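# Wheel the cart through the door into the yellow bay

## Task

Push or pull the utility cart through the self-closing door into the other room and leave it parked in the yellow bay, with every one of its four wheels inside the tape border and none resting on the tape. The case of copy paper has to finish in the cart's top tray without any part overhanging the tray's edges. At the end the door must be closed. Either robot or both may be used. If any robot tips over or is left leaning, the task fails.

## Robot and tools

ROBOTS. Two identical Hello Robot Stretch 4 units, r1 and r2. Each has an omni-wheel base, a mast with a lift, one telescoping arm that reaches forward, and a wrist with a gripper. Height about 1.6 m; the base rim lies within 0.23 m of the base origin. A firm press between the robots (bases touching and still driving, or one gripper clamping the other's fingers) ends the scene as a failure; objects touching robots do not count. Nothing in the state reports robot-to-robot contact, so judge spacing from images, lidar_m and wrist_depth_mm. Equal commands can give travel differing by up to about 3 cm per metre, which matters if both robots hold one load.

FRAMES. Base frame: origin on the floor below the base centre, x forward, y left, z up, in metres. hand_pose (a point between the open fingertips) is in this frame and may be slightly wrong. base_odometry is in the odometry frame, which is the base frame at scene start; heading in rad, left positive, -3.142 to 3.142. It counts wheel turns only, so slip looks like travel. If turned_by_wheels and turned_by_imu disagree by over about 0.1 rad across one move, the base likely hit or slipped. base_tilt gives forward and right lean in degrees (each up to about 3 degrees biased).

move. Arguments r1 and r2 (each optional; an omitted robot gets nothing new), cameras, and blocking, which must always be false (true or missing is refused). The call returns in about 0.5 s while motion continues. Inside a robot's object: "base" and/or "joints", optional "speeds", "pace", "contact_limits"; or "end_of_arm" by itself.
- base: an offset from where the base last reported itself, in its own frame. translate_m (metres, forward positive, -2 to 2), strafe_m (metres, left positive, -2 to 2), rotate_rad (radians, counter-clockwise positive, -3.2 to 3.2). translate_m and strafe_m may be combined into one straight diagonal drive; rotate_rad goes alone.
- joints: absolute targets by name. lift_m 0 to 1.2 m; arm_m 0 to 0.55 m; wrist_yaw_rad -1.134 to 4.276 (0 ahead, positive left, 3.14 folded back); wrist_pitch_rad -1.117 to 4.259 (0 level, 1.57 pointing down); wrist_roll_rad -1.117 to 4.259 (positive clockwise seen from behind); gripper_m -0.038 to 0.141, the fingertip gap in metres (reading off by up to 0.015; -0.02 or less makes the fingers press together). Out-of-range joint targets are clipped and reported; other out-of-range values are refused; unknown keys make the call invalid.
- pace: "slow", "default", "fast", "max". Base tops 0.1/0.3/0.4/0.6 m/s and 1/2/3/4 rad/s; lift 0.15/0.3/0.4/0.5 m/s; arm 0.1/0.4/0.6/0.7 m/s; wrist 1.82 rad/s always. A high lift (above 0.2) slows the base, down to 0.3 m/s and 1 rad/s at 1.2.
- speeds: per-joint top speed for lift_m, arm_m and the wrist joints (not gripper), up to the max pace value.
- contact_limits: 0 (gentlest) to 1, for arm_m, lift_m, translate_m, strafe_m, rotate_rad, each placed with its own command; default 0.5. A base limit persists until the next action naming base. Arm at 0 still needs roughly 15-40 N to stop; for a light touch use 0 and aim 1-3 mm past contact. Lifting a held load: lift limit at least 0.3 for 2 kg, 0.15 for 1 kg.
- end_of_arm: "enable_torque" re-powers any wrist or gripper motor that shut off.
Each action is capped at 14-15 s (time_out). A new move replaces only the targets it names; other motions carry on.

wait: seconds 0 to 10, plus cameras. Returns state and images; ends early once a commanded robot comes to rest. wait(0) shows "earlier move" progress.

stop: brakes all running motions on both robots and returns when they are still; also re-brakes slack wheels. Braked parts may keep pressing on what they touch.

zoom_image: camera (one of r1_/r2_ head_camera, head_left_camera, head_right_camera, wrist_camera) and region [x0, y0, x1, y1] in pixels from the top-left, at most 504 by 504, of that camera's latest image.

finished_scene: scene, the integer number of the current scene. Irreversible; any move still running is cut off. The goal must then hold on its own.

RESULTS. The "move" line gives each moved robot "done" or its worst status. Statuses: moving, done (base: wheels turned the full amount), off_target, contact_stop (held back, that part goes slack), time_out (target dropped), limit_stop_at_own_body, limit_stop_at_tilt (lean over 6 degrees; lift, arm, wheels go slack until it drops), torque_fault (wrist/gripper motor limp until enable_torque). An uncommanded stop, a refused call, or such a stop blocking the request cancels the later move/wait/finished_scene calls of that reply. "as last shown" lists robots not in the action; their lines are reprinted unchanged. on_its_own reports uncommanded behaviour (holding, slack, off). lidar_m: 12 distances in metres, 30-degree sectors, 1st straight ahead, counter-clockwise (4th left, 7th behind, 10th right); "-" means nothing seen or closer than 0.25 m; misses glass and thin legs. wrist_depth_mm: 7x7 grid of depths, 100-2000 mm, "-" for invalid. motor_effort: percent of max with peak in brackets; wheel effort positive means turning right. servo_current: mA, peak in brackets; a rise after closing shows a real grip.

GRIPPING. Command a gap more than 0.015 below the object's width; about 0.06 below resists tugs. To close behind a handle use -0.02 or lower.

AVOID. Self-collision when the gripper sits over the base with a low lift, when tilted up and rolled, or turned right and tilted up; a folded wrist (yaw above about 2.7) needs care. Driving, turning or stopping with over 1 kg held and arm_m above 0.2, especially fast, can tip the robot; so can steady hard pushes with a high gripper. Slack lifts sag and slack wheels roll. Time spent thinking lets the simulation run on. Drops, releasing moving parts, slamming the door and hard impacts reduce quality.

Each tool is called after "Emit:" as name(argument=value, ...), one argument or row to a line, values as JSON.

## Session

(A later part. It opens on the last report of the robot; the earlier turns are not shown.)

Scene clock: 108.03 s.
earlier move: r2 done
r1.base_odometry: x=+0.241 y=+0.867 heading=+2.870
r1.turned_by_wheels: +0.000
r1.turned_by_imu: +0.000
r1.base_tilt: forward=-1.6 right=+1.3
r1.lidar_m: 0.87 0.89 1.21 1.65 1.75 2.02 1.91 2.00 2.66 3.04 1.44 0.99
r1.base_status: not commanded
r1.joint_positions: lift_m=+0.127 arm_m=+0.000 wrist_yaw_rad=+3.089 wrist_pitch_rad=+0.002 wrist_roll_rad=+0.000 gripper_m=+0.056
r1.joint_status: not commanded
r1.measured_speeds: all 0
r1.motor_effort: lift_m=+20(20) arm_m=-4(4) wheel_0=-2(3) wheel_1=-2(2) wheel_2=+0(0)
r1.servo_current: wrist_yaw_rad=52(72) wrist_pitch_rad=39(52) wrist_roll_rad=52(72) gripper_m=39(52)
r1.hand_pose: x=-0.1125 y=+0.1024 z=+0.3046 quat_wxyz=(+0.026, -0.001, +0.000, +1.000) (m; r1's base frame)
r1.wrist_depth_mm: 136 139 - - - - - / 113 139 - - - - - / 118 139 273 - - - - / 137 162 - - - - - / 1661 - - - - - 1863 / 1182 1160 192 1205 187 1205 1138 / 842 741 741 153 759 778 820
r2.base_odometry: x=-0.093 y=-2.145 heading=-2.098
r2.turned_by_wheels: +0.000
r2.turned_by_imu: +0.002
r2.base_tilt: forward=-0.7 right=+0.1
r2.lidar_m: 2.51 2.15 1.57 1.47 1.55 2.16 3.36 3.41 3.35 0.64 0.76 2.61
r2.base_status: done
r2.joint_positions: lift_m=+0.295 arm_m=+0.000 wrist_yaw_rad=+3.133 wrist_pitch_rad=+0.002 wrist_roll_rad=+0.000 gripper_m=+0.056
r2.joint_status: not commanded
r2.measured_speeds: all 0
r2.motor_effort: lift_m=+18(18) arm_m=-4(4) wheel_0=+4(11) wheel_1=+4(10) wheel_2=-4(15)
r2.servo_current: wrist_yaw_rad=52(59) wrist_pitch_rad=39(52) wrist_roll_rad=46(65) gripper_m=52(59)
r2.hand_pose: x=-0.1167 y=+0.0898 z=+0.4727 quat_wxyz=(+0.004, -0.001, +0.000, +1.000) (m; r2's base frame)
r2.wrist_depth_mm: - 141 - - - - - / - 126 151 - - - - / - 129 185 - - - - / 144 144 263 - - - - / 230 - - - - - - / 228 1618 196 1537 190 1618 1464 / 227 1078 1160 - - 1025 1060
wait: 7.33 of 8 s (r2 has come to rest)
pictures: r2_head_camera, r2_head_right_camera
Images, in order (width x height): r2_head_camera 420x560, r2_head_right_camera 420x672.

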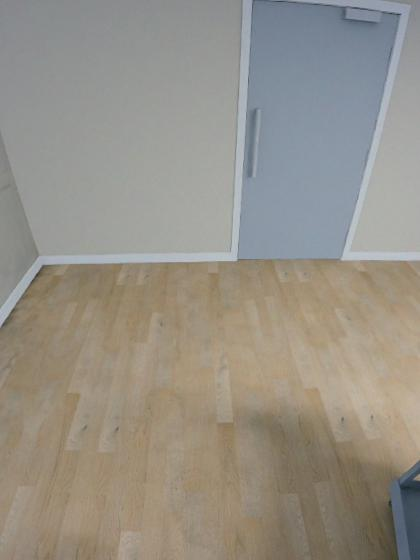

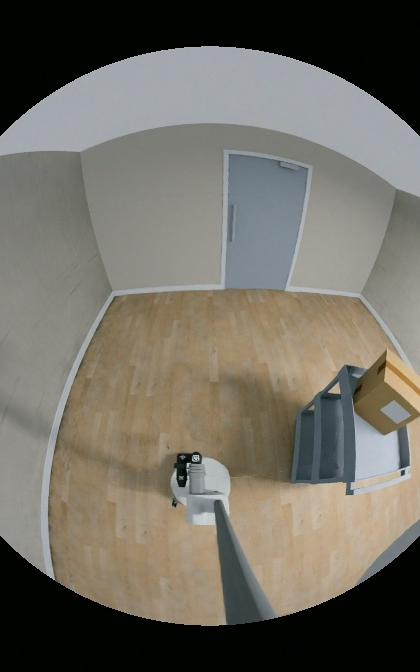

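Emit:
move(
  blocking=false,
  r2={"base":{"translate_m":1.3,"strafe_m":-0.36},"joints":{"lift_m":0.775,"wrist_yaw_rad":0,"gripper_m":0.12}},
  r1={"base":{"strafe_m":-0.55},"joints":{"lift_m":0.6,"wrist_yaw_rad":0}},
  cameras=[],
)

Emit:
wait(
  seconds=6,
  cameras=[],
)

Emit:
wait(
  seconds=3,
  cameras=["r2_head_camera","r2_head_right_camera","r2_wrist_camera","r1_head_camera","r1_head_left_camera"],
)

Scene clock: 131.83 s.
move: r1 moving; r2 moving
r1.base_odometry: x=+0.251 y=+0.902 heading=+2.870
r1.turned_by_wheels: +0.000
r1.turned_by_imu: +0.000
r1.base_tilt: forward=-1.6 right=+1.2
r1.lidar_m: 0.86 0.90 1.20 1.71 1.74 2.01 1.89 1.98 2.65 3.00 1.43 0.99
r1.base_status: strafe_m moving
r1.joint_positions: lift_m=+0.164 arm_m=+0.000 wrist_yaw_rad=+2.503 wrist_pitch_rad=+0.002 wrist_roll_rad=+0.000 gripper_m=+0.056
r1.joint_status: lift_m moving; wrist_yaw_rad moving
r1.measured_speeds: translate_m=+0.000 strafe_m=-0.139 rotate_rad=+0.001 lift_m=+0.146 arm_m=+0.000 wrist_yaw_rad=-1.819 wrist_pitch_rad=+0.000 wrist_roll_rad=+0.000
r1.motor_effort: lift_m=+28(28) arm_m=-4(4) wheel_0=+9(9) wheel_1=-9(9) wheel_2=+0(1)
r1.servo_current: wrist_yaw_rad=98(124) wrist_pitch_rad=39(52) wrist_roll_rad=39(72) gripper_m=39(46)
r1.hand_pose: x=-0.0085 y=+0.2421 z=+0.3421 quat_wxyz=(+0.314, -0.001, +0.000, +0.949) (m; r1's base frame)
r1.wrist_depth_mm: - - - - - - - / - - - - - - - / - - - - - - - / - - - - - - - / - - - - - - - / 1308 1464 192 1366 187 1281 1205 / 931 809 831 878 866 854 891
r2.base_odometry: x=-0.116 y=-2.168 heading=-2.098
r2.turned_by_wheels: +0.000
r2.turned_by_imu: +0.001
r2.base_tilt: forward=-0.7 right=+0.1
r2.lidar_m: 2.47 2.15 1.57 1.51 1.57 2.14 3.38 3.46 0.63 0.62 0.78 2.58
r2.base_status: translate_m moving; strafe_m moving
r2.joint_positions: lift_m=+0.333 arm_m=+0.000 wrist_yaw_rad=+2.570 wrist_pitch_rad=+0.002 wrist_roll_rad=+0.000 gripper_m=+0.075
r2.joint_status: lift_m moving; wrist_yaw_rad moving; gripper_m moving
r2.measured_speeds: translate_m=+0.122 strafe_m=-0.034 rotate_rad=+0.004 lift_m=+0.146 arm_m=+0.000 wrist_yaw_rad=-1.738 wrist_pitch_rad=+0.000 wrist_roll_rad=+0.000
r2.motor_effort: lift_m=+21(25) arm_m=-3(4) wheel_0=+5(10) wheel_1=+3(6) wheel_2=-12(13)
r2.servo_current: wrist_yaw_rad=91(111) wrist_pitch_rad=46(46) wrist_roll_rad=46(52) gripper_m=72(91)
r2.hand_pose: x=-0.0244 y=+0.2294 z=+0.5104 quat_wxyz=(+0.282, -0.001, +0.000, +0.959) (m; r2's base frame)
r2.wrist_depth_mm: - - - - - - - / - - - - - - - / - - - - - - - / - - - - - - - / - - - - - - - / 1661 1708 190 1661 191 - - / 1229 1138 1229 - 1160 1098 1138
pictures: none
No camera images: "cameras" was empty.

Scene clock: 134.50 s.
earlier move: r1 done; r2 moving
r1.base_odometry: x=+0.389 y=+1.397 heading=+2.870
r1.turned_by_wheels: +0.000
r1.turned_by_imu: -0.003
r1.base_tilt: forward=-1.6 right=+1.2
r1.lidar_m: 0.96 0.95 1.22 2.20 2.30 1.98 1.88 1.97 2.61 2.47 1.33 1.04
r1.base_status: done
r1.joint_positions: lift_m=+0.599 arm_m=+0.000 wrist_yaw_rad=+0.003 wrist_pitch_rad=+0.002 wrist_roll_rad=+0.000 gripper_m=+0.056
r1.joint_status: all done
r1.measured_speeds: all 0
r1.motor_effort: lift_m=+25(29) arm_m=-4(4) wheel_0=+1(12) wheel_1=+0(11) wheel_2=+0(2)
r1.servo_current: wrist_yaw_rad=33(124) wrist_pitch_rad=33(52) wrist_roll_rad=46(78) gripper_m=46(52)
r1.hand_pose: x=+0.4596 y=-0.0866 z=+0.7771 quat_wxyz=(+1.000, +0.000, +0.001, +0.001) (m; r1's base frame)
r1.wrist_depth_mm: 683 - - - - 788 732 / 699 - - - - 788 732 / 707 - - - - 798 768 / 691 - - - - - 768 / 699 - - - - - 750 / 723 - 190 - 187 - 778 / 723 141 - 137 - - 768
r2.base_odometry: x=-0.649 y=-2.688 heading=-2.098
r2.turned_by_wheels: +0.000
r2.turned_by_imu: +0.001
r2.base_tilt: forward=-0.7 right=+0.1
r2.lidar_m: 1.71 1.85 1.75 1.68 1.79 2.48 4.19 0.75 0.65 3.04 2.47 1.83
r2.base_status: translate_m moving; strafe_m moving
r2.joint_positions: lift_m=+0.775 arm_m=+0.000 wrist_yaw_rad=+0.003 wrist_pitch_rad=+0.002 wrist_roll_rad=+0.000 gripper_m=+0.120
r2.joint_status: all done
r2.measured_speeds: translate_m=+0.289 strafe_m=-0.081 rotate_rad=+0.005 lift_m=+0.000 arm_m=+0.000 wrist_yaw_rad=+0.000 wrist_pitch_rad=+0.000 wrist_roll_rad=+0.000
r2.motor_effort: lift_m=+21(25) arm_m=-4(4) wheel_0=+3(12) wheel_1=+4(7) wheel_2=-9(14)
r2.servo_current: wrist_yaw_rad=46(130) wrist_pitch_rad=39(46) wrist_roll_rad=39(59) gripper_m=52(104)
r2.hand_pose: x=+0.4596 y=-0.0866 z=+0.9525 quat_wxyz=(+1.000, +0.000, +0.001, +0.001) (m; r2's base frame)
r2.wrist_depth_mm: - - - - - - - / - - - - - - - / - - - - - - - / - - - 1537 - - - / - - - - - - - / - 185 190 - 185 - - / - - - - - - -
wait: 2.67 of 6 s (r1 has come to rest)
pictures: none
No camera images: "cameras" was empty.

Scene clock: 137.27 s.
earlier move: r2 done
r1.base_odometry: x=+0.389 y=+1.397 heading=+2.870
r1.turned_by_wheels: +0.000
r1.turned_by_imu: +0.000
r1.base_tilt: forward=-1.6 right=+1.3
r1.lidar_m: 0.97 0.97 1.22 2.21 2.31 1.98 1.87 1.97 2.59 2.46 1.36 1.03
r1.base_status: done
r1.joint_positions: lift_m=+0.599 arm_m=+0.000 wrist_yaw_rad=+0.003 wrist_pitch_rad=+0.002 wrist_roll_rad=+0.000 gripper_m=+0.056
r1.joint_status: all done
r1.measured_speeds: all 0
r1.motor_effort: lift_m=+25(29) arm_m=-4(4) wheel_0=+0(12) wheel_1=+0(11) wheel_2=+0(2)
r1.servo_current: wrist_yaw_rad=65(124) wrist_pitch_rad=46(52) wrist_roll_rad=46(78) gripper_m=39(52)
r1.hand_pose: x=+0.4596 y=-0.0866 z=+0.7771 quat_wxyz=(+1.000, +0.000, +0.001, +0.001) (m; r1's base frame)
r1.wrist_depth_mm: 699 - - - - 798 741 / 707 - - - - 788 741 / 699 - - - - 798 768 / 707 - - - - - 768 / 699 - - - - - 741 / 723 - 190 - 187 - 768 / 715 141 - 137 - - 759
r2.base_odometry: x=-1.058 y=-3.087 heading=-2.098
r2.turned_by_wheels: +0.000
r2.turned_by_imu: +0.001
r2.base_tilt: forward=-0.6 right=+0.0
r2.lidar_m: 1.14 1.26 1.76 1.85 1.93 2.68 1.30 0.92 3.01 2.89 1.69 1.26
r2.base_status: done
r2.joint_positions: lift_m=+0.775 arm_m=+0.000 wrist_yaw_rad=+0.003 wrist_pitch_rad=+0.002 wrist_roll_rad=+0.000 gripper_m=+0.120
r2.joint_status: all done
r2.measured_speeds: all 0
r2.motor_effort: lift_m=+21(25) arm_m=-3(4) wheel_0=+2(12) wheel_1=+4(7) wheel_2=-3(14)
r2.servo_current: wrist_yaw_rad=46(130) wrist_pitch_rad=46(52) wrist_roll_rad=46(65) gripper_m=46(104)
r2.hand_pose: x=+0.4596 y=-0.0866 z=+0.9525 quat_wxyz=(+1.000, +0.000, +0.001, +0.001) (m; r2's base frame)
r2.wrist_depth_mm: - - - - - - - / - - - - - - - / - - - - - - - / - - - - - - - / - - - - - - - / - 185 189 - 185 - - / - - - - - - -
wait: 2.77 of 3 s (r2 has come to rest)
pictures: r1_head_camera, r1_head_left_camera, r2_head_camera, r2_head_right_camera, r2_wrist_camera
Images, in order (width x height): r1_head_camera 420x560, r1_head_left_camera 420x672, r2_head_camera 420x560, r2_head_right_camera 420x672, r2_wrist_camera 616x392.

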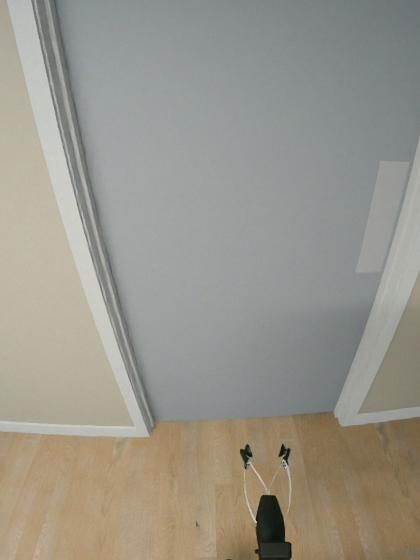

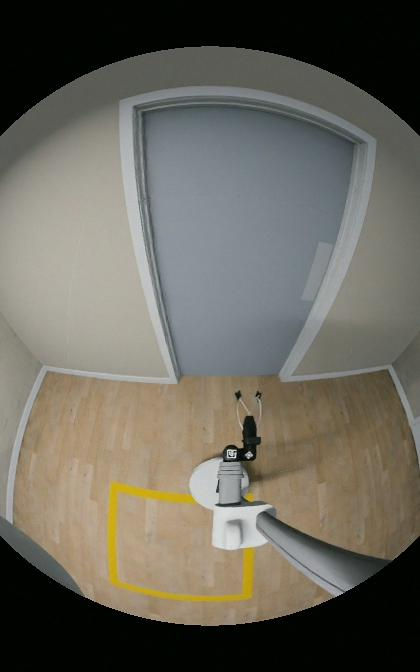

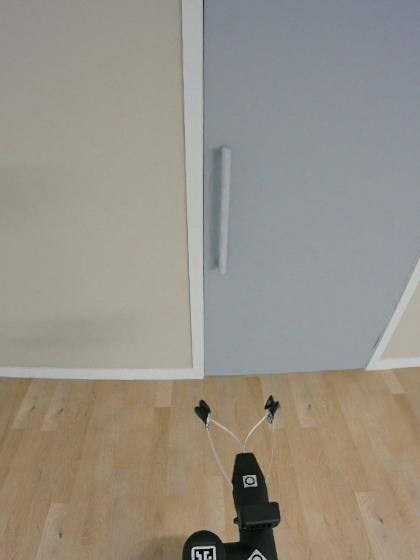

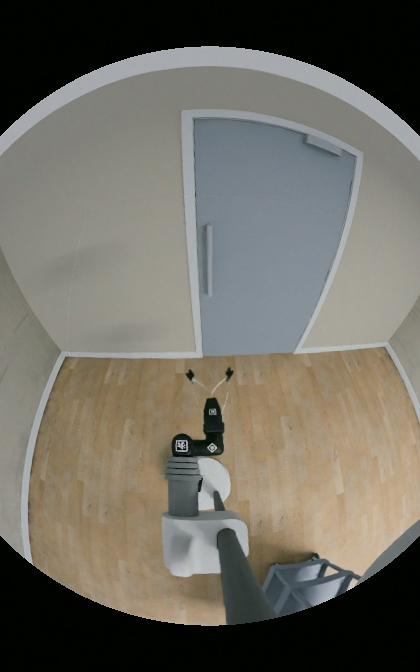

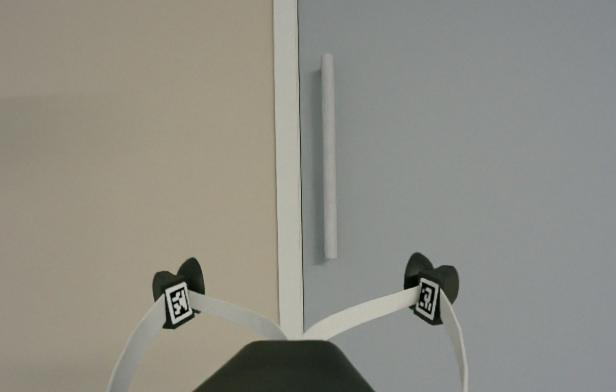

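Emit:
move(
  blocking=false,
  r2={"base":{"translate_m":0.5,"strafe_m":-0.04},"joints":{"lift_m":0.8}},
  cameras=[],
)

Emit:
wait(
  seconds=5,
  cameras=["r2_head_camera","r2_wrist_camera"],
)

Scene clock: 176.00 s.
move: r2 moving
r1: as last shown
r1.lidar_m: 0.97 0.96 1.25 2.20 2.28 1.99 1.87 1.95 2.59 2.48 1.35 1.00
r1.motor_effort: lift_m=+25(25) arm_m=-4(4) wheel_0=+1(1) wheel_1=+0(1) wheel_2=+0(0)
r1.servo_current: wrist_yaw_rad=46(65) wrist_pitch_rad=33(46) wrist_roll_rad=52(52) gripper_m=46(46)
r1.wrist_depth_mm: 699 - - - - 798 741 / 707 - - - - 798 750 / 707 - - - - 809 768 / 699 - - - - - 768 / 707 - - - - - 741 / 723 - 190 - 187 - 759 / 715 140 - 137 - - 768
r2.base_odometry: x=-1.076 y=-3.113 heading=-2.098
r2.turned_by_wheels: +0.000
r2.turned_by_imu: +0.001
r2.base_tilt: forward=-0.7 right=+0.1
r2.lidar_m: 1.13 1.24 1.72 1.85 1.93 2.66 1.30 0.95 3.00 2.89 1.66 1.22
r2.base_status: translate_m moving; strafe_m moving
r2.joint_positions: lift_m=+0.799 arm_m=+0.000 wrist_yaw_rad=+0.003 wrist_pitch_rad=+0.002 wrist_roll_rad=+0.000 gripper_m=+0.120
r2.joint_status: lift_m moving
r2.measured_speeds: translate_m=+0.121 strafe_m=-0.010 rotate_rad=+0.005 lift_m=+0.027 arm_m=+0.000 wrist_yaw_rad=+0.000 wrist_pitch_rad=+0.000 wrist_roll_rad=+0.000
r2.motor_effort: lift_m=+21(25) arm_m=-4(4) wheel_0=+7(9) wheel_1=+7(9) wheel_2=-12(13)
r2.servo_current: wrist_yaw_rad=59(59) wrist_pitch_rad=33(46) wrist_roll_rad=46(59) gripper_m=52(59)
r2.hand_pose: x=+0.4596 y=-0.0866 z=+0.9766 quat_wxyz=(+1.000, +0.000, +0.001, +0.001) (m; r2's base frame)
r2.wrist_depth_mm: - - - 946 - - - / - - - 946 - - - / - - - 946 - - - / - - - - - - - / - - - - - - - / - 186 189 - 186 - - / - - - - - - -
pictures: none
No camera images: "cameras" was empty.

Scene clock: 178.67 s.
earlier move: r2 done
r1.base_odometry: x=+0.389 y=+1.397 heading=+2.870
r1.turned_by_wheels: +0.000
r1.turned_by_imu: +0.000
r1.base_tilt: forward=-1.6 right=+1.3
r1.lidar_m: 0.96 0.97 1.24 2.20 2.28 1.99 1.87 1.99 2.60 2.48 1.33 1.02
r1.base_status: not commanded
r1.joint_positions: lift_m=+0.599 arm_m=+0.000 wrist_yaw_rad=+0.003 wrist_pitch_rad=+0.002 wrist_roll_rad=+0.000 gripper_m=+0.056
r1.joint_status: not commanded
r1.measured_speeds: all 0
r1.motor_effort: lift_m=+25(25) arm_m=-4(4) wheel_0=+0(1) wheel_1=+0(1) wheel_2=+0(0)
r1.servo_current: wrist_yaw_rad=65(65) wrist_pitch_rad=39(52) wrist_roll_rad=59(72) gripper_m=39(52)
r1.hand_pose: x=+0.4596 y=-0.0866 z=+0.7771 quat_wxyz=(+1.000, +0.000, +0.001, +0.001) (m; r1's base frame)
r1.wrist_depth_mm: 699 - - - - 798 741 / 691 - - - - 798 741 / 707 - - - - 778 759 / 691 - - - - - 759 / 699 - - - - - 750 / 732 - 190 - 188 - 778 / 723 141 - 137 - - 778
r2.base_odometry: x=-1.344 y=-3.499 heading=-2.098
r2.turned_by_wheels: +0.000
r2.turned_by_imu: +0.000
r2.base_tilt: forward=-0.7 right=+0.0
r2.lidar_m: 0.66 0.76 1.02 1.88 1.97 2.74 1.47 1.39 3.00 2.72 1.00 0.75
r2.base_status: done
r2.joint_positions: lift_m=+0.800 arm_m=+0.000 wrist_yaw_rad=+0.003 wrist_pitch_rad=+0.002 wrist_roll_rad=+0.000 gripper_m=+0.120
r2.joint_status: all done
r2.measured_speeds: all 0
r2.motor_effort: lift_m=+21(25) arm_m=-4(4) wheel_0=+2(13) wheel_1=+2(9) wheel_2=-3(14)
r2.servo_current: wrist_yaw_rad=52(59) wrist_pitch_rad=39(46) wrist_roll_rad=52(59) gripper_m=59(59)
r2.hand_pose: x=+0.4596 y=-0.0866 z=+0.9775 quat_wxyz=(+1.000, +0.000, +0.001, +0.001) (m; r2's base frame)
r2.wrist_depth_mm: - - 480 407 - - - / - - 484 413 - - - / - - 480 413 - - - / - - 492 413 - - - / - - 488 413 - - - / - 185 200 415 185 - - / - - 496 - - - -
wait: 2.67 of 5 s (r2 has come to rest)
pictures: r2_head_camera, r2_wrist_camera
Images, in order (width x height): r2_head_camera 420x560, r2_wrist_camera 616x392.

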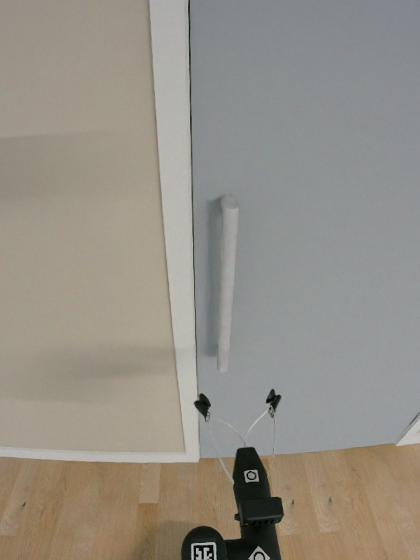

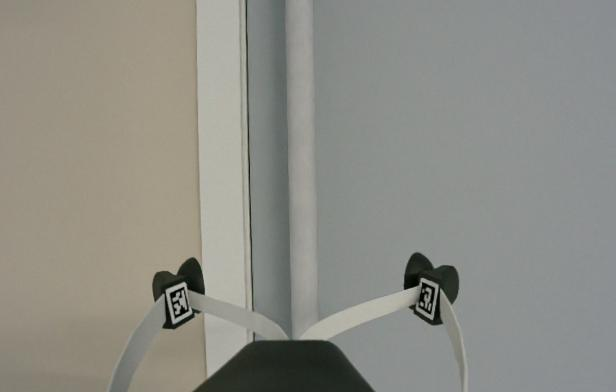

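Emit:
move(
  blocking=false,
  r2={"base":{"translate_m":0.25},"pace":"slow","contact_limits":{"translate_m":0.2}},
  cameras=[],
)

Emit:
wait(
  seconds=5,
  cameras=["r2_head_camera","r2_wrist_camera"],
)

Scene clock: 197.53 s.
move: r2 moving
r1: as last shown
r1.lidar_m: 0.97 0.95 1.24 2.22 2.29 1.98 1.87 1.97 2.61 2.51 1.35 1.02
r1.motor_effort: lift_m=+25(25) arm_m=-4(4) wheel_0=+1(1) wheel_1=+0(1) wheel_2=+0(0)
r1.servo_current: wrist_yaw_rad=39(65) wrist_pitch_rad=52(52) wrist_roll_rad=46(65) gripper_m=39(46)
r1.wrist_depth_mm: 691 - - - - 788 732 / 699 - - - - 788 741 / 707 - - - - 788 759 / 707 - - - - - 768 / 699 - - - - - 741 / 732 - 191 - 187 - 768 / 723 140 - 137 - - 778
r2.base_odometry: x=-1.350 y=-3.510 heading=-2.098
r2.turned_by_wheels: +0.000
r2.turned_by_imu: +0.001
r2.base_tilt: forward=-0.7 right=+0.1
r2.lidar_m: 0.64 0.73 1.04 1.86 1.95 2.70 1.46 1.36 2.97 2.66 1.02 0.74
r2.base_status: translate_m moving
r2.joint_positions: lift_m=+0.800 arm_m=+0.000 wrist_yaw_rad=+0.003 wrist_pitch_rad=+0.002 wrist_roll_rad=+0.000 gripper_m=+0.120
r2.joint_status: not commanded
r2.measured_speeds: translate_m=+0.049 strafe_m=+0.000 rotate_rad=+0.003 lift_m=+0.000 arm_m=+0.000 wrist_yaw_rad=+0.000 wrist_pitch_rad=+0.000 wrist_roll_rad=+0.000
r2.motor_effort: lift_m=+21(21) arm_m=-4(4) wheel_0=+6(8) wheel_1=+5(6) wheel_2=-8(11)
r2.servo_current: wrist_yaw_rad=52(59) wrist_pitch_rad=39(46) wrist_roll_rad=39(65) gripper_m=46(52)
r2.contact_limits: translate_m 0.2
r2.hand_pose: x=+0.4596 y=-0.0866 z=+0.9775 quat_wxyz=(+1.000, +0.000, +0.001, +0.001) (m; r2's base frame)
r2.wrist_depth_mm: - - 466 399 - - - / - - 477 - - - - / - - 477 402 - - - / - - 477 402 - - - / - - 477 407 - - - / - 186 201 407 185 - - / - - 488 - - - -
pictures: none
No camera images: "cameras" was empty.

Scene clock: 200.80 s.
earlier move: r2 done
r1.base_odometry: x=+0.389 y=+1.397 heading=+2.870
r1.turned_by_wheels: +0.000
r1.turned_by_imu: +0.000
r1.base_tilt: forward=-1.6 right=+1.3
r1.lidar_m: 0.96 0.95 1.24 2.21 2.29 1.99 1.88 1.98 2.62 2.50 1.35 1.04
r1.base_status: not commanded
r1.joint_positions: lift_m=+0.599 arm_m=+0.000 wrist_yaw_rad=+0.003 wrist_pitch_rad=+0.002 wrist_roll_rad=+0.000 gripper_m=+0.056
r1.joint_status: not commanded
r1.measured_speeds: all 0
r1.motor_effort: lift_m=+25(25) arm_m=-4(4) wheel_0=+1(2) wheel_1=+0(1) wheel_2=+0(0)
r1.servo_current: wrist_yaw_rad=26(65) wrist_pitch_rad=52(52) wrist_roll_rad=39(65) gripper_m=46(46)
r1.hand_pose: x=+0.4596 y=-0.0866 z=+0.7771 quat_wxyz=(+1.000, +0.000, +0.001, +0.001) (m; r1's base frame)
r1.wrist_depth_mm: 699 - - - - 788 732 / 699 - - - - 788 750 / 699 - - - - 788 768 / 699 - - - - - 768 / 699 - - - - - 741 / 732 - 190 - 188 - 778 / 715 140 - 137 - - 768
r2.base_odometry: x=-1.470 y=-3.715 heading=-2.098
r2.turned_by_wheels: +0.000
r2.turned_by_imu: +0.001
r2.base_tilt: forward=-0.7 right=+0.1
r2.lidar_m: 0.38 0.50 0.69 1.88 1.98 2.73 1.64 1.61 3.00 1.78 0.65 0.50
r2.base_status: done
r2.joint_positions: lift_m=+0.800 arm_m=+0.000 wrist_yaw_rad=+0.003 wrist_pitch_rad=+0.002 wrist_roll_rad=+0.000 gripper_m=+0.120
r2.joint_status: not commanded
r2.measured_speeds: all 0
r2.motor_effort: lift_m=+21(21) arm_m=-4(4) wheel_0=+4(10) wheel_1=+5(8) wheel_2=-5(11)
r2.servo_current: wrist_yaw_rad=46(59) wrist_pitch_rad=46(46) wrist_roll_rad=52(65) gripper_m=59(59)
r2.contact_limits: translate_m 0.2
r2.hand_pose: x=+0.4596 y=-0.0866 z=+0.9775 quat_wxyz=(+1.000, +0.000, +0.001, +0.001) (m; r2's base frame)
r2.wrist_depth_mm: 250 236 244 239 238 236 232 / 252 236 246 242 239 236 234 / 253 236 248 243 241 238 235 / 255 238 249 244 242 239 236 / 256 239 251 181 243 239 237 / 259 242 198 170 245 241 238 / 262 244 255 - 245 243 241
wait: 3.27 of 5 s (r2 has come to rest)
pictures: r2_head_camera, r2_wrist_camera
Images, in order (width x height): r2_head_camera 420x560, r2_wrist_camera 616x392.

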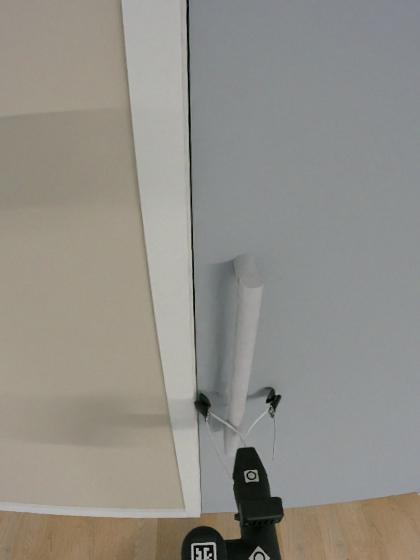

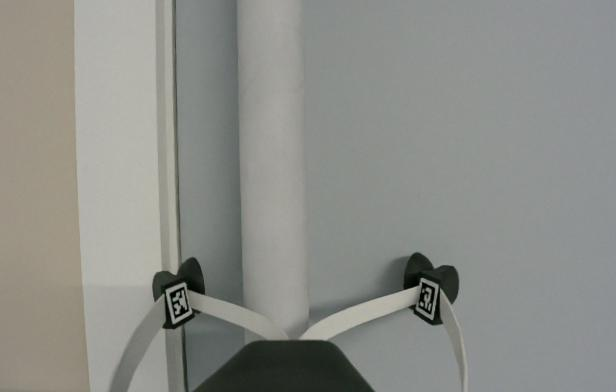

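Emit:
move(
  blocking=false,
  r2={"base":{"translate_m":0.018,"strafe_m":0.015},"pace":"slow","contact_limits":{"translate_m":0.2}},
  cameras=[],
)

Emit:
wait(
  seconds=2,
  cameras=[],
)

Emit:
move(
  blocking=false,
  r2={"joints":{"gripper_m":-0.03}},
  cameras=[],
)

Emit:
wait(
  seconds=3,
  cameras=["r2_head_camera","r2_wrist_camera"],
)

Scene clock: 208.53 s.
move: r2 moving
r1: as last shown
r1.lidar_m: 0.96 0.96 1.23 2.21 2.26 1.98 1.87 1.97 2.61 2.48 1.34 1.02
r1.motor_effort: lift_m=+25(25) arm_m=-4(4) wheel_0=+1(1) wheel_1=+0(1) wheel_2=+0(0)
r1.servo_current: wrist_yaw_rad=52(65) wrist_pitch_rad=39(46) wrist_roll_rad=46(52) gripper_m=46(46)
r1.wrist_depth_mm: 691 - - - - 798 732 / 699 - - - - 788 741 / 699 - - - - 798 759 / 691 - - - - - 768 / 699 - - - - - 759 / 723 - 190 - 187 - 768 / 723 140 - 137 - - 778
r2.base_odometry: x=-1.467 y=-3.727 heading=-2.099
r2.turned_by_wheels: -0.001
r2.turned_by_imu: +0.000
r2.base_tilt: forward=-0.8 right=+0.1
r2.lidar_m: 0.40 0.48 0.66 1.86 1.91 2.73 1.66 1.63 3.00 1.76 0.66 0.48
r2.base_status: translate_m moving; strafe_m moving
r2.joint_positions: lift_m=+0.800 arm_m=+0.000 wrist_yaw_rad=-0.005 wrist_pitch_rad=+0.002 wrist_roll_rad=+0.000 gripper_m=+0.120
r2.joint_status: not commanded
r2.measured_speeds: translate_m=+0.035 strafe_m=+0.030 rotate_rad=-0.003 lift_m=+0.000 arm_m=+0.000 wrist_yaw_rad=-0.042 wrist_pitch_rad=+0.000 wrist_roll_rad=+0.000
r2.motor_effort: lift_m=+21(21) arm_m=+3(4) wheel_0=-1(7) wheel_1=+8(9) wheel_2=-16(16)
r2.servo_current: wrist_yaw_rad=59(59) wrist_pitch_rad=39(46) wrist_roll_rad=39(65) gripper_m=52(52)
r2.contact_limits: translate_m 0.2
r2.hand_pose: x=+0.4588 y=-0.0890 z=+0.9775 quat_wxyz=(+1.000, +0.000, +0.001, -0.003) (m; r2's base frame)
r2.wrist_depth_mm: 241 227 237 163 235 233 232 / 241 228 239 237 236 235 234 / 243 229 240 238 238 236 236 / 245 230 242 239 239 237 236 / 247 231 244 240 240 239 238 / 247 232 198 165 241 240 238 / 250 234 248 - 244 242 241
pictures: none
No camera images: "cameras" was empty.

Scene clock: 209.27 s.
earlier move: r2 done
r1.base_odometry: x=+0.389 y=+1.397 heading=+2.870
r1.turned_by_wheels: +0.000
r1.turned_by_imu: +0.000
r1.base_tilt: forward=-1.6 right=+1.3
r1.lidar_m: 0.96 0.95 1.21 2.20 2.29 1.96 1.89 1.95 2.61 2.50 1.33 1.03
r1.base_status: not commanded
r1.joint_positions: lift_m=+0.599 arm_m=+0.000 wrist_yaw_rad=+0.003 wrist_pitch_rad=+0.002 wrist_roll_rad=+0.000 gripper_m=+0.056
r1.joint_status: not commanded
r1.measured_speeds: all 0
r1.motor_effort: lift_m=+25(25) arm_m=-4(4) wheel_0=+1(1) wheel_1=+0(1) wheel_2=+0(0)
r1.servo_current: wrist_yaw_rad=33(65) wrist_pitch_rad=39(52) wrist_roll_rad=46(59) gripper_m=39(46)
r1.hand_pose: x=+0.4596 y=-0.0866 z=+0.7771 quat_wxyz=(+1.000, +0.000, +0.001, +0.001) (m; r1's base frame)
r1.wrist_depth_mm: 699 - - - - 798 741 / 707 - - - - 788 732 / 699 - - - - 788 759 / 715 - - - - - 759 / 707 - - - - - 750 / 732 - 191 - 188 - 759 / 723 140 - 137 - - 788
r2.base_odometry: x=-1.466 y=-3.737 heading=-2.099
r2.turned_by_wheels: +0.000
r2.turned_by_imu: +0.009
r2.base_tilt: forward=-1.1 right=+0.3
r2.lidar_m: 0.40 0.48 0.69 1.85 1.94 2.73 1.66 1.63 3.00 1.68 0.65 0.46
r2.base_status: done
r2.joint_positions: lift_m=+0.800 arm_m=+0.000 wrist_yaw_rad=-0.010 wrist_pitch_rad=+0.002 wrist_roll_rad=+0.000 gripper_m=+0.120
r2.joint_status: not commanded
r2.measured_speeds: all 0
r2.motor_effort: lift_m=+21(21) arm_m=+5(5) wheel_0=-4(13) wheel_1=+6(9) wheel_2=-20(22)
r2.servo_current: wrist_yaw_rad=59(65) wrist_pitch_rad=39(46) wrist_roll_rad=52(65) gripper_m=52(59)
r2.contact_limits: translate_m 0.2
r2.hand_pose: x=+0.4584 y=-0.0902 z=+0.9775 quat_wxyz=(+1.000, +0.000, +0.001, -0.005) (m; r2's base frame)
r2.wrist_depth_mm: 239 226 239 158 235 234 233 / 241 227 239 162 237 236 234 / 243 228 242 162 238 236 235 / 245 230 243 163 239 238 237 / 247 231 245 163 240 239 237 / 248 233 213 162 241 239 239 / 249 235 246 - 243 243 241
wait: 0.73 of 2 s (r2 has come to rest)
pictures: none
No camera images: "cameras" was empty.

Scene clock: 209.77 s.
move: r2 moving
r1: as last shown
r1.lidar_m: 0.96 0.96 1.24 2.20 2.27 1.99 1.88 1.95 2.59 2.49 1.34 1.01
r1.servo_current: wrist_yaw_rad=46(65) wrist_pitch_rad=46(52) wrist_roll_rad=65(65) gripper_m=39(46)
r1.wrist_depth_mm: 691 - - - - 798 723 / 707 - - - - 788 741 / 699 - - - - 798 759 / 707 - - - - - 768 / 699 - - - - - 750 / 723 - 190 - 188 - 768 / 723 140 - 137 - - 768
r2.base_odometry: x=-1.466 y=-3.737 heading=-2.099
r2.turned_by_wheels: +0.000
r2.turned_by_imu: +0.000
r2.base_tilt: forward=-1.1 right=+0.3
r2.lidar_m: 0.40 0.48 0.70 1.85 1.94 2.73 1.65 1.64 2.99 1.69 0.65 0.46
r2.base_status: not commanded
r2.joint_positions: lift_m=+0.800 arm_m=+0.000 wrist_yaw_rad=-0.010 wrist_pitch_rad=+0.002 wrist_roll_rad=+0.000 gripper_m=+0.106
r2.joint_status: gripper_m moving
r2.measured_speeds: translate_m=+0.000 strafe_m=+0.000 rotate_rad=+0.000 lift_m=+0.000 arm_m=+0.000 wrist_yaw_rad=-0.008 wrist_pitch_rad=+0.000 wrist_roll_rad=+0.000
r2.motor_effort: lift_m=+21(21) arm_m=+5(5) wheel_0=-4(4) wheel_1=+6(7) wheel_2=-20(20)
r2.servo_current: wrist_yaw_rad=65(72) wrist_pitch_rad=39(46) wrist_roll_rad=46(52) gripper_m=130(130)
r2.contact_limits: translate_m 0.2
r2.hand_pose: x=+0.4583 y=-0.0904 z=+0.9775 quat_wxyz=(+1.000, +0.000, +0.001, -0.005) (m; r2's base frame)
r2.wrist_depth_mm: 240 226 238 158 236 235 233 / 240 228 239 163 237 236 235 / 243 228 242 163 237 236 236 / 244 229 243 164 239 238 236 / 246 232 244 163 240 239 239 / 246 232 214 165 242 242 239 / 250 235 247 - 244 243 241
pictures: none
No camera images: "cameras" was empty.

Scene clock: 211.50 s.
earlier move: r2 done
r1.base_odometry: x=+0.389 y=+1.397 heading=+2.870
r1.turned_by_wheels: +0.000
r1.turned_by_imu: +0.000
r1.base_tilt: forward=-1.6 right=+1.3
r1.lidar_m: 0.95 0.94 1.25 2.20 2.26 1.99 1.87 1.95 2.58 2.49 1.33 1.03
r1.base_status: not commanded
r1.joint_positions: lift_m=+0.599 arm_m=+0.000 wrist_yaw_rad=+0.003 wrist_pitch_rad=+0.002 wrist_roll_rad=+0.000 gripper_m=+0.056
r1.joint_status: not commanded
r1.measured_speeds: all 0
r1.motor_effort: lift_m=+25(25) arm_m=-4(4) wheel_0=+1(1) wheel_1=+0(1) wheel_2=+0(0)
r1.servo_current: wrist_yaw_rad=46(65) wrist_pitch_rad=46(52) wrist_roll_rad=52(65) gripper_m=39(46)
r1.hand_pose: x=+0.4596 y=-0.0866 z=+0.7771 quat_wxyz=(+1.000, +0.000, +0.001, +0.001) (m; r1's base frame)
r1.wrist_depth_mm: 699 - - - - 798 741 / 691 - - - - 798 750 / 699 - - - - 788 759 / 691 - - - - - 759 / 707 - - - - - 750 / 723 - 190 - 188 - 759 / 723 141 - 136 - - 778
r2.base_odometry: x=-1.466 y=-3.738 heading=-2.099
r2.turned_by_wheels: +0.000
r2.turned_by_imu: +0.024
r2.base_tilt: forward=-0.7 right=+0.0
r2.lidar_m: 0.41 0.50 0.71 1.85 1.95 2.82 1.63 1.65 2.96 1.56 0.64 0.38
r2.base_status: not commanded
r2.joint_positions: lift_m=+0.800 arm_m=+0.000 wrist_yaw_rad=-0.012 wrist_pitch_rad=+0.002 wrist_roll_rad=+0.000 gripper_m=-0.029
r2.joint_status: all done
r2.measured_speeds: all 0
r2.motor_effort: lift_m=+21(21) arm_m=+4(5) wheel_0=-10(11) wheel_1=+0(7) wheel_2=-10(20)
r2.servo_current: wrist_yaw_rad=65(85) wrist_pitch_rad=39(46) wrist_roll_rad=46(65) gripper_m=85(338)
r2.contact_limits: translate_m 0.2
r2.hand_pose: x=+0.4582 y=-0.0908 z=+0.9775 quat_wxyz=(+1.000, +0.000, +0.001, -0.006) (m; r2's base frame)
r2.wrist_depth_mm: 238 224 236 154 229 228 226 / 239 225 236 155 232 229 228 / 241 226 237 156 232 231 229 / 243 228 237 156 234 231 229 / 244 229 239 161 235 233 232 / 246 230 229 159 178 233 233 / 247 244 231 - 237 235 235
wait: 1.73 of 3 s (r2 has come to rest)
pictures: r2_head_camera, r2_wrist_camera
Images, in order (width x height): r2_head_camera 420x560, r2_wrist_camera 616x392.

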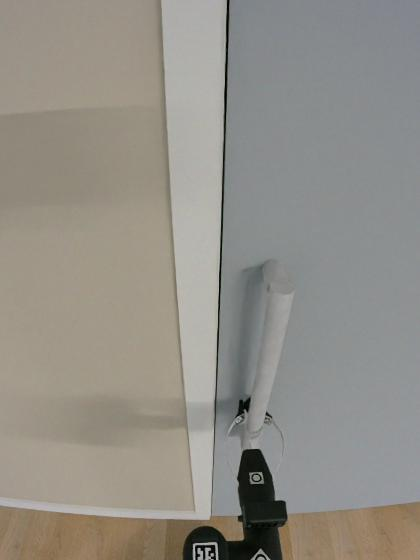

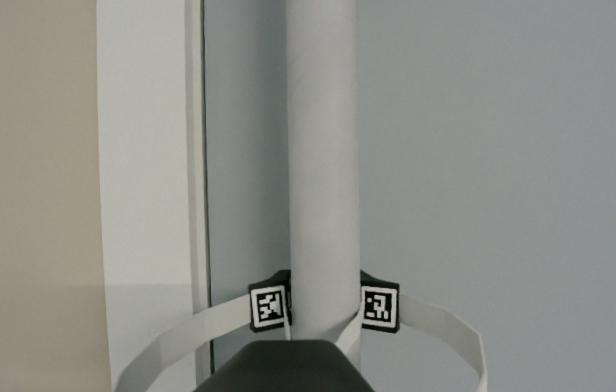

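Emit:
move(
  blocking=false,
  r2={"base":{"translate_m":-0.219,"strafe_m":-0.117},"joints":{"wrist_yaw_rad":0.25},"speeds":{"wrist_yaw_rad":0.25},"contact_limits":{"translate_m":0.8,"strafe_m":0.8}},
  cameras=[],
)

Emit:
wait(
  seconds=4,
  cameras=["r2_head_camera","r2_wrist_camera"],
)

r2: "contact_limits": translate_m and strafe_m are given together and make one move, which takes one limit: state it under one of them only
Scene clock: 220.13 s.
r1.base_odometry: x=+0.389 y=+1.397 heading=+2.870
r1.turned_by_wheels: +0.000
r1.turned_by_imu: +0.000
r1.base_tilt: forward=-1.6 right=+1.3
r1.lidar_m: 0.97 0.96 1.23 2.21 2.31 1.97 1.87 1.96 2.58 2.49 1.34 1.03
r1.base_status: not commanded
r1.joint_positions: lift_m=+0.599 arm_m=+0.000 wrist_yaw_rad=+0.003 wrist_pitch_rad=+0.002 wrist_roll_rad=+0.000 gripper_m=+0.056
r1.joint_status: not commanded
r1.measured_speeds: all 0
r1.motor_effort: lift_m=+25(25) arm_m=-4(4) wheel_0=+1(1) wheel_1=+0(1) wheel_2=+0(0)
r1.servo_current: wrist_yaw_rad=46(65) wrist_pitch_rad=52(52) wrist_roll_rad=39(65) gripper_m=46(46)
r1.hand_pose: x=+0.4596 y=-0.0866 z=+0.7771 quat_wxyz=(+1.000, +0.000, +0.001, +0.001) (m; r1's base frame)
r1.wrist_depth_mm: 699 - - - - 778 741 / 691 - - - - 788 741 / 699 - - - - 788 759 / 691 - - - - - 768 / 699 - - - - - 750 / 741 - 190 - 187 - 768 / 715 141 - 137 - - 768
r2.base_odometry: x=-1.466 y=-3.738 heading=-2.099
r2.turned_by_wheels: +0.000
r2.turned_by_imu: +0.000
r2.base_tilt: forward=-0.7 right=+0.1
r2.lidar_m: 0.39 0.50 0.72 1.84 1.95 2.79 1.64 1.69 2.99 1.54 0.61 0.39
r2.base_status: not commanded
r2.joint_positions: lift_m=+0.800 arm_m=+0.000 wrist_yaw_rad=-0.012 wrist_pitch_rad=+0.002 wrist_roll_rad=+0.000 gripper_m=-0.029
r2.joint_status: all done
r2.measured_speeds: all 0
r2.motor_effort: lift_m=+21(21) arm_m=+5(5) wheel_0=-10(11) wheel_1=+0(7) wheel_2=-10(20)
r2.servo_current: wrist_yaw_rad=65(85) wrist_pitch_rad=33(46) wrist_roll_rad=33(65) gripper_m=85(338)
r2.contact_limits: translate_m 0.2
r2.hand_pose: x=+0.4582 y=-0.0908 z=+0.9775 quat_wxyz=(+1.000, +0.000, +0.001, -0.006) (m; r2's base frame)
r2.wrist_depth_mm: 239 223 235 155 230 228 227 / 240 224 236 156 232 229 228 / 241 226 237 156 233 230 229 / 243 226 237 157 234 231 230 / 244 229 239 161 235 233 230 / 245 229 228 158 177 233 233 / 247 232 230 - 237 235 234
pictures: none

not run: a call was refused earlier in this reply.

Emit:
move(
  blocking=false,
  r2={"base":{"translate_m":-0.219,"strafe_m":-0.117},"joints":{"wrist_yaw_rad":0.25},"speeds":{"wrist_yaw_rad":0.25},"contact_limits":{"translate_m":0.8}},
  cameras=[],
)

Emit:
wait(
  seconds=4,
  cameras=["r2_head_camera","r2_wrist_camera"],
)

Scene clock: 223.93 s.
move: r2 moving
r1.base_odometry: x=+0.389 y=+1.397 heading=+2.870
r1.turned_by_wheels: +0.000
r1.turned_by_imu: +0.000
r1.base_tilt: forward=-1.6 right=+1.2
r1.lidar_m: 0.96 0.96 1.24 2.21 2.28 1.99 1.86 1.96 2.61 2.48 1.32 1.02
r1.base_status: not commanded
r1.joint_positions: lift_m=+0.599 arm_m=+0.000 wrist_yaw_rad=+0.003 wrist_pitch_rad=+0.002 wrist_roll_rad=+0.000 gripper_m=+0.056
r1.joint_status: not commanded
r1.measured_speeds: all 0
r1.motor_effort: lift_m=+25(25) arm_m=-4(4) wheel_0=+0(1) wheel_1=+0(1) wheel_2=+0(0)
r1.servo_current: wrist_yaw_rad=39(65) wrist_pitch_rad=46(46) wrist_roll_rad=46(59) gripper_m=46(46)
r1.hand_pose: x=+0.4596 y=-0.0866 z=+0.7771 quat_wxyz=(+1.000, +0.000, +0.001, +0.001) (m; r1's base frame)
r1.wrist_depth_mm: 699 - - - - 798 723 / 699 - - - - 788 741 / 707 - - - - 798 759 / 699 - - - - - 768 / 699 - - - - - 741 / 732 - 190 - 187 - 778 / 723 141 - 137 - - 759
r2.base_odometry: x=-1.465 y=-3.702 heading=-2.101
r2.turned_by_wheels: -0.001
r2.turned_by_imu: -0.024
r2.base_tilt: forward=-0.4 right=+0.2
r2.lidar_m: 0.41 0.51 0.70 1.86 1.95 2.73 1.65 1.60 2.98 1.76 0.65 0.50
r2.base_status: translate_m moving; strafe_m moving
r2.joint_positions: lift_m=+0.800 arm_m=+0.000 wrist_yaw_rad=+0.078 wrist_pitch_rad=+0.002 wrist_roll_rad=+0.000 gripper_m=-0.029
r2.joint_status: wrist_yaw_rad moving
r2.measured_speeds: translate_m=-0.122 strafe_m=-0.065 rotate_rad=+0.000 lift_m=+0.000 arm_m=+0.000 wrist_yaw_rad=+0.273 wrist_pitch_rad=+0.000 wrist_roll_rad=+0.000
r2.motor_effort: lift_m=+21(21) arm_m=-5(5) wheel_0=-24(24) wheel_1=-7(12) wheel_2=+14(14)
r2.servo_current: wrist_yaw_rad=260(351) wrist_pitch_rad=46(46) wrist_roll_rad=39(52) gripper_m=91(91)
r2.contact_limits: translate_m 0.8
r2.hand_pose: x=+0.4653 y=-0.0648 z=+0.9775 quat_wxyz=(+0.999, +0.000, +0.001, +0.039) (m; r2's base frame)
r2.wrist_depth_mm: 263 243 245 163 234 229 225 / 265 244 246 165 236 230 227 / 266 246 247 164 237 231 228 / 267 247 250 164 238 233 229 / 271 249 249 165 240 235 231 / 272 251 247 166 177 235 232 / 274 252 146 - 242 234 234
pictures: none
No camera images: "cameras" was empty.

Scene clock: 225.60 s.
earlier move: r2 done
r1.base_odometry: x=+0.389 y=+1.397 heading=+2.870
r1.turned_by_wheels: +0.000
r1.turned_by_imu: +0.000
r1.base_tilt: forward=-1.6 right=+1.3
r1.lidar_m: 1.01 0.95 1.26 2.18 2.29 1.99 1.87 1.97 2.59 2.49 1.34 1.10
r1.base_status: not commanded
r1.joint_positions: lift_m=+0.599 arm_m=+0.000 wrist_yaw_rad=+0.003 wrist_pitch_rad=+0.002 wrist_roll_rad=+0.000 gripper_m=+0.056
r1.joint_status: not commanded
r1.measured_speeds: all 0
r1.motor_effort: lift_m=+25(25) arm_m=-4(4) wheel_0=+1(1) wheel_1=+1(1) wheel_2=+0(0)
r1.servo_current: wrist_yaw_rad=39(65) wrist_pitch_rad=39(52) wrist_roll_rad=65(65) gripper_m=39(46)
r1.hand_pose: x=+0.4596 y=-0.0866 z=+0.7771 quat_wxyz=(+1.000, +0.000, +0.001, +0.001) (m; r1's base frame)
r1.wrist_depth_mm: 691 - - - - 976 741 / 699 - - - - 991 759 / 699 - - - - - 741 / 699 - - - - - 741 / 691 - - - - - 741 / 723 - 190 - 187 - 741 / 707 141 - 137 - 1008 778
r2.base_odometry: x=-1.456 y=-3.490 heading=-2.099
r2.turned_by_wheels: +0.002
r2.turned_by_imu: -0.178
r2.base_tilt: forward=-0.6 right=+0.1
r2.lidar_m: 0.41 0.65 0.81 1.63 1.91 2.38 - 1.42 3.15 2.87 1.09 0.52
r2.base_status: done
r2.joint_positions: lift_m=+0.800 arm_m=+0.000 wrist_yaw_rad=+0.255 wrist_pitch_rad=+0.002 wrist_roll_rad=+0.000 gripper_m=-0.029
r2.joint_status: all done
r2.measured_speeds: all 0
r2.motor_effort: lift_m=+21(21) arm_m=-5(6) wheel_0=-2(26) wheel_1=-6(27) wheel_2=+15(22)
r2.servo_current: wrist_yaw_rad=46(351) wrist_pitch_rad=39(46) wrist_roll_rad=39(59) gripper_m=78(91)
r2.contact_limits: translate_m 0.8
r2.hand_pose: x=+0.4721 y=-0.0117 z=+0.9775 quat_wxyz=(+0.992, +0.000, +0.001, +0.127) (m; r2's base frame)
r2.wrist_depth_mm: 459 439 239 162 244 246 247 / 459 445 241 163 245 247 249 / 466 445 243 164 247 249 250 / 466 449 244 167 249 251 251 / 473 455 245 167 249 251 253 / 473 459 186 167 180 253 254 / 473 462 247 - 253 - 256
wait: 1.67 of 4 s (r2 has come to rest)
pictures: r2_head_camera, r2_wrist_camera
Images, in order (width x height): r2_head_camera 420x560, r2_wrist_camera 616x392.

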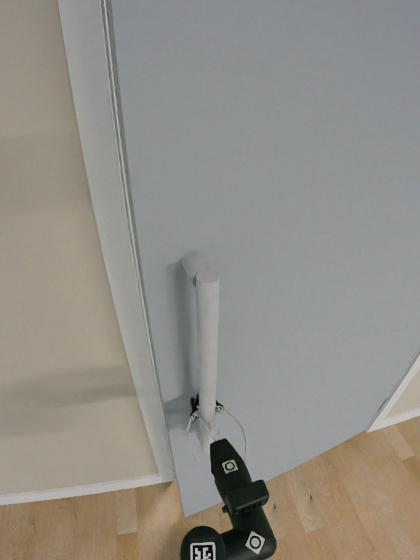

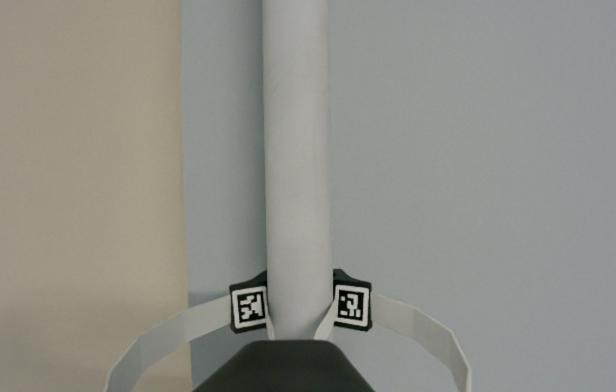

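Emit:
wait(
  seconds=0.1,
  cameras=["r2_head_left_camera","r2_head_right_camera","r1_head_camera"],
)

Scene clock: 235.90 s.
r1.base_odometry: x=+0.389 y=+1.397 heading=+2.870
r1.turned_by_wheels: +0.000
r1.turned_by_imu: +0.000
r1.base_tilt: forward=-1.6 right=+1.3
r1.lidar_m: 1.02 0.95 1.27 2.21 2.27 1.98 1.86 1.99 2.60 2.48 1.33 1.09
r1.base_status: not commanded
r1.joint_positions: lift_m=+0.599 arm_m=+0.000 wrist_yaw_rad=+0.003 wrist_pitch_rad=+0.002 wrist_roll_rad=+0.000 gripper_m=+0.056
r1.joint_status: not commanded
r1.measured_speeds: all 0
r1.motor_effort: lift_m=+25(25) arm_m=-4(4) wheel_0=+1(1) wheel_1=+0(1) wheel_2=+0(0)
r1.servo_current: wrist_yaw_rad=39(65) wrist_pitch_rad=39(52) wrist_roll_rad=39(65) gripper_m=46(46)
r1.hand_pose: x=+0.4596 y=-0.0866 z=+0.7771 quat_wxyz=(+1.000, +0.000, +0.001, +0.001) (m; r1's base frame)
r1.wrist_depth_mm: 699 - - - - 976 723 / 707 - - - - 976 732 / 691 - - - - - 741 / 707 - - - - - 750 / 699 - - - - - 741 / 723 - 190 - 187 - 741 / 723 140 - 137 - 991 778
r2.base_odometry: x=-1.456 y=-3.490 heading=-2.099
r2.turned_by_wheels: +0.000
r2.turned_by_imu: +0.000
r2.base_tilt: forward=-0.6 right=+0.0
r2.lidar_m: 0.39 0.64 0.81 1.62 1.91 2.34 - 1.43 3.18 2.85 1.10 0.57
r2.base_status: done
r2.joint_positions: lift_m=+0.800 arm_m=+0.000 wrist_yaw_rad=+0.255 wrist_pitch_rad=+0.002 wrist_roll_rad=+0.000 gripper_m=-0.029
r2.joint_status: all done
r2.measured_speeds: all 0
r2.motor_effort: lift_m=+21(21) arm_m=-5(6) wheel_0=-2(26) wheel_1=-6(27) wheel_2=+15(22)
r2.servo_current: wrist_yaw_rad=59(351) wrist_pitch_rad=39(46) wrist_roll_rad=46(59) gripper_m=78(91)
r2.contact_limits: translate_m 0.8
r2.hand_pose: x=+0.4721 y=-0.0117 z=+0.9775 quat_wxyz=(+0.992, +0.000, +0.001, +0.127) (m; r2's base frame)
r2.wrist_depth_mm: 459 439 239 163 243 247 248 / 462 442 242 163 246 247 249 / 462 442 243 164 247 248 251 / 466 449 244 167 248 250 252 / 469 452 245 166 249 251 253 / 477 455 186 167 180 254 254 / 480 466 247 - 252 - 256
wait: 0.10 s; at rest from the start
pictures: r1_head_camera, r2_head_left_camera, r2_head_right_camera
Images, in order (width x height): r1_head_camera 420x560, r2_head_left_camera 420x672, r2_head_right_camera 420x672.

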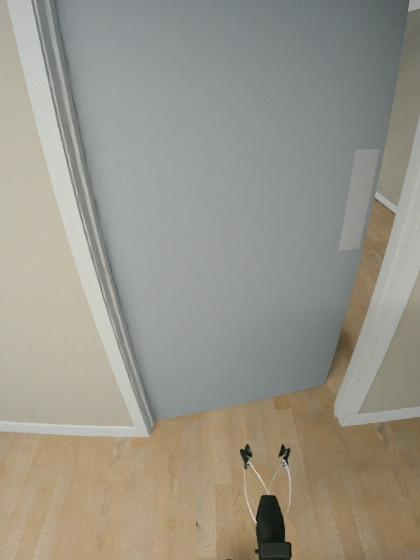

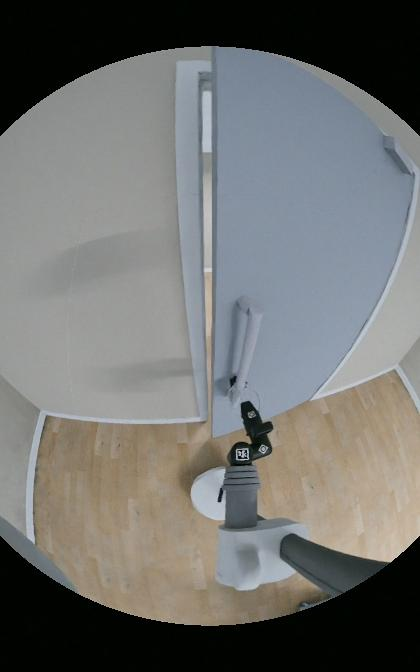

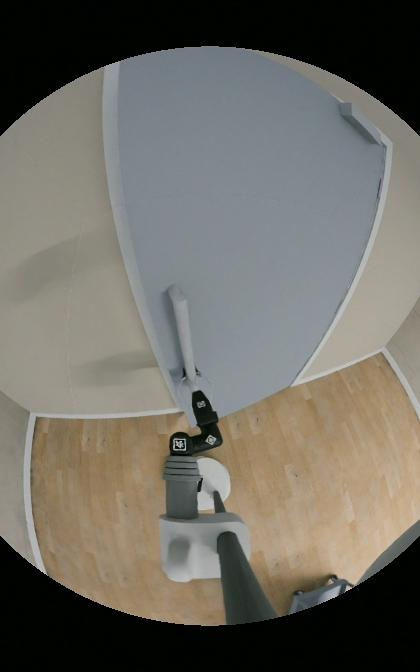

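Emit:
move(
  blocking=false,
  r2={"base":{"translate_m":-0.154,"strafe_m":-0.195},"joints":{"wrist_yaw_rad":0.55},"speeds":{"wrist_yaw_rad":0.25},"contact_limits":{"translate_m":0.8}},
  cameras=[],
)

Emit:
wait(
  seconds=4,
  cameras=["r2_head_left_camera","r2_wrist_camera"],
)

Scene clock: 256.30 s.
move: r2 moving
r1: as last shown
r1.base_tilt: forward=-1.5 right=+1.3
r1.lidar_m: 1.03 0.97 1.23 2.22 2.28 1.98 1.89 1.97 2.61 2.50 1.34 1.10
r1.motor_effort: lift_m=+25(25) arm_m=-4(4) wheel_0=+0(1) wheel_1=+0(1) wheel_2=+0(0)
r1.servo_current: wrist_yaw_rad=65(65) wrist_pitch_rad=39(46) wrist_roll_rad=46(65) gripper_m=46(46)
r1.wrist_depth_mm: 699 - - - - 976 732 / 699 - - - - - 741 / 691 - - - - - 741 / 699 - - - - - 750 / 691 - - - - - 759 / 723 - 191 - 187 - 750 / 707 141 - 137 - 991 768
r2.base_odometry: x=-1.468 y=-3.461 heading=-2.098
r2.turned_by_wheels: +0.000
r2.turned_by_imu: +0.001
r2.base_tilt: forward=-0.6 right=+0.0
r2.lidar_m: 0.40 0.67 0.84 1.66 1.94 2.38 - 1.39 3.15 2.83 1.18 0.60
r2.base_status: translate_m moving; strafe_m moving
r2.joint_positions: lift_m=+0.800 arm_m=+0.000 wrist_yaw_rad=+0.356 wrist_pitch_rad=+0.002 wrist_roll_rad=+0.000 gripper_m=-0.029
r2.joint_status: wrist_yaw_rad moving
r2.measured_speeds: translate_m=-0.079 strafe_m=-0.094 rotate_rad=-0.004 lift_m=+0.000 arm_m=+0.000 wrist_yaw_rad=+0.238 wrist_pitch_rad=+0.000 wrist_roll_rad=+0.000
r2.motor_effort: lift_m=+21(21) arm_m=-5(6) wheel_0=+4(7) wheel_1=-17(18) wheel_2=+21(21)
r2.servo_current: wrist_yaw_rad=52(72) wrist_pitch_rad=33(52) wrist_roll_rad=46(59) gripper_m=78(91)
r2.contact_limits: translate_m 0.8
r2.hand_pose: x=+0.4718 y=+0.0185 z=+0.9775 quat_wxyz=(+0.984, +0.000, +0.001, +0.177) (m; r2's base frame)
r2.wrist_depth_mm: - 480 243 162 240 238 236 / - 477 245 166 241 239 237 / - 480 245 167 243 240 238 / - - 247 165 244 241 240 / - - 250 166 245 242 241 / - - 183 167 182 245 242 / - 123 251 - 248 245 244
pictures: none
No camera images: "cameras" was empty.

Scene clock: 258.07 s.
earlier move: r2 done
r1.base_odometry: x=+0.389 y=+1.397 heading=+2.870
r1.turned_by_wheels: +0.000
r1.turned_by_imu: +0.000
r1.base_tilt: forward=-1.6 right=+1.3
r1.lidar_m: 1.06 0.98 1.24 2.22 2.28 1.99 1.86 1.98 2.59 2.52 1.35 1.11
r1.base_status: not commanded
r1.joint_positions: lift_m=+0.599 arm_m=+0.000 wrist_yaw_rad=+0.003 wrist_pitch_rad=+0.002 wrist_roll_rad=+0.000 gripper_m=+0.056
r1.joint_status: not commanded
r1.measured_speeds: all 0
r1.motor_effort: lift_m=+25(25) arm_m=-4(4) wheel_0=+1(1) wheel_1=+1(1) wheel_2=+0(0)
r1.servo_current: wrist_yaw_rad=65(65) wrist_pitch_rad=46(46) wrist_roll_rad=59(65) gripper_m=39(52)
r1.hand_pose: x=+0.4596 y=-0.0866 z=+0.7771 quat_wxyz=(+1.000, +0.000, +0.001, +0.001) (m; r1's base frame)
r1.wrist_depth_mm: 699 - - - 1118 - 741 / 707 - - - 1138 - 741 / 707 - - - 1138 - 750 / 707 - - - - - 750 / 699 - - - - - 750 / 699 - 190 - 187 - 759 / 723 140 - 137 - 1708 778
r2.base_odometry: x=-1.547 y=-3.259 heading=-2.096
r2.turned_by_wheels: +0.003
r2.turned_by_imu: +0.005
r2.base_tilt: forward=-0.6 right=+0.1
r2.lidar_m: 0.39 0.45 1.03 2.04 2.07 2.56 1.58 1.21 2.97 2.70 1.44 0.66
r2.base_status: done
r2.joint_positions: lift_m=+0.800 arm_m=+0.000 wrist_yaw_rad=+0.570 wrist_pitch_rad=+0.002 wrist_roll_rad=+0.000 gripper_m=-0.029
r2.joint_status: all done
r2.measured_speeds: all 0
r2.on_its_own: wrist_yaw_rad is at rest, and its servo_current (117 mA) is outside its rest range (0 to 104 mA)
r2.motor_effort: lift_m=+21(21) arm_m=-5(6) wheel_0=+21(21) wheel_1=-1(18) wheel_2=+18(23)
r2.servo_current: wrist_yaw_rad=117(124) wrist_pitch_rad=39(52) wrist_roll_rad=52(65) gripper_m=85(91)
r2.contact_limits: translate_m 0.8
r2.hand_pose: x=+0.4610 y=+0.0820 z=+0.9775 quat_wxyz=(+0.960, +0.000, +0.001, +0.281) (m; r2's base frame)
r2.wrist_depth_mm: - - 247 174 235 229 224 / - - 248 165 235 229 225 / - - 249 171 236 230 226 / - - 251 171 238 232 228 / - - 253 171 239 233 229 / - - 182 167 237 234 230 / - - 255 - 241 234 231
wait: 1.77 of 4 s (r2 has come to rest)
pictures: r2_head_left_camera, r2_wrist_camera
Images, in order (width x height): r2_head_left_camera 420x672, r2_wrist_camera 616x392.

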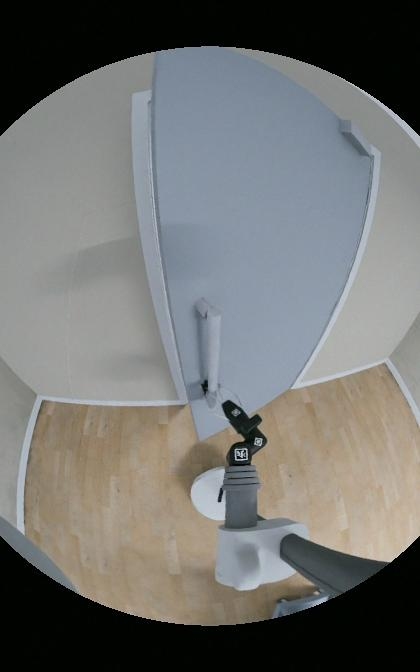

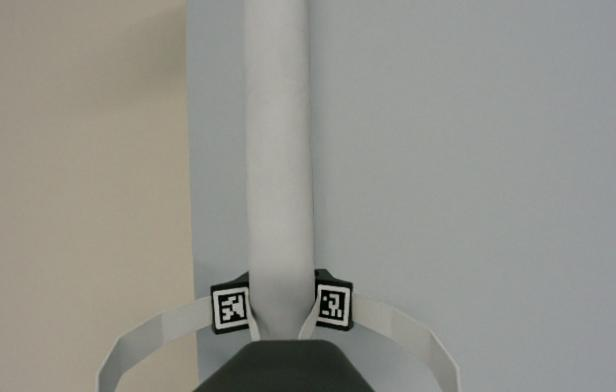

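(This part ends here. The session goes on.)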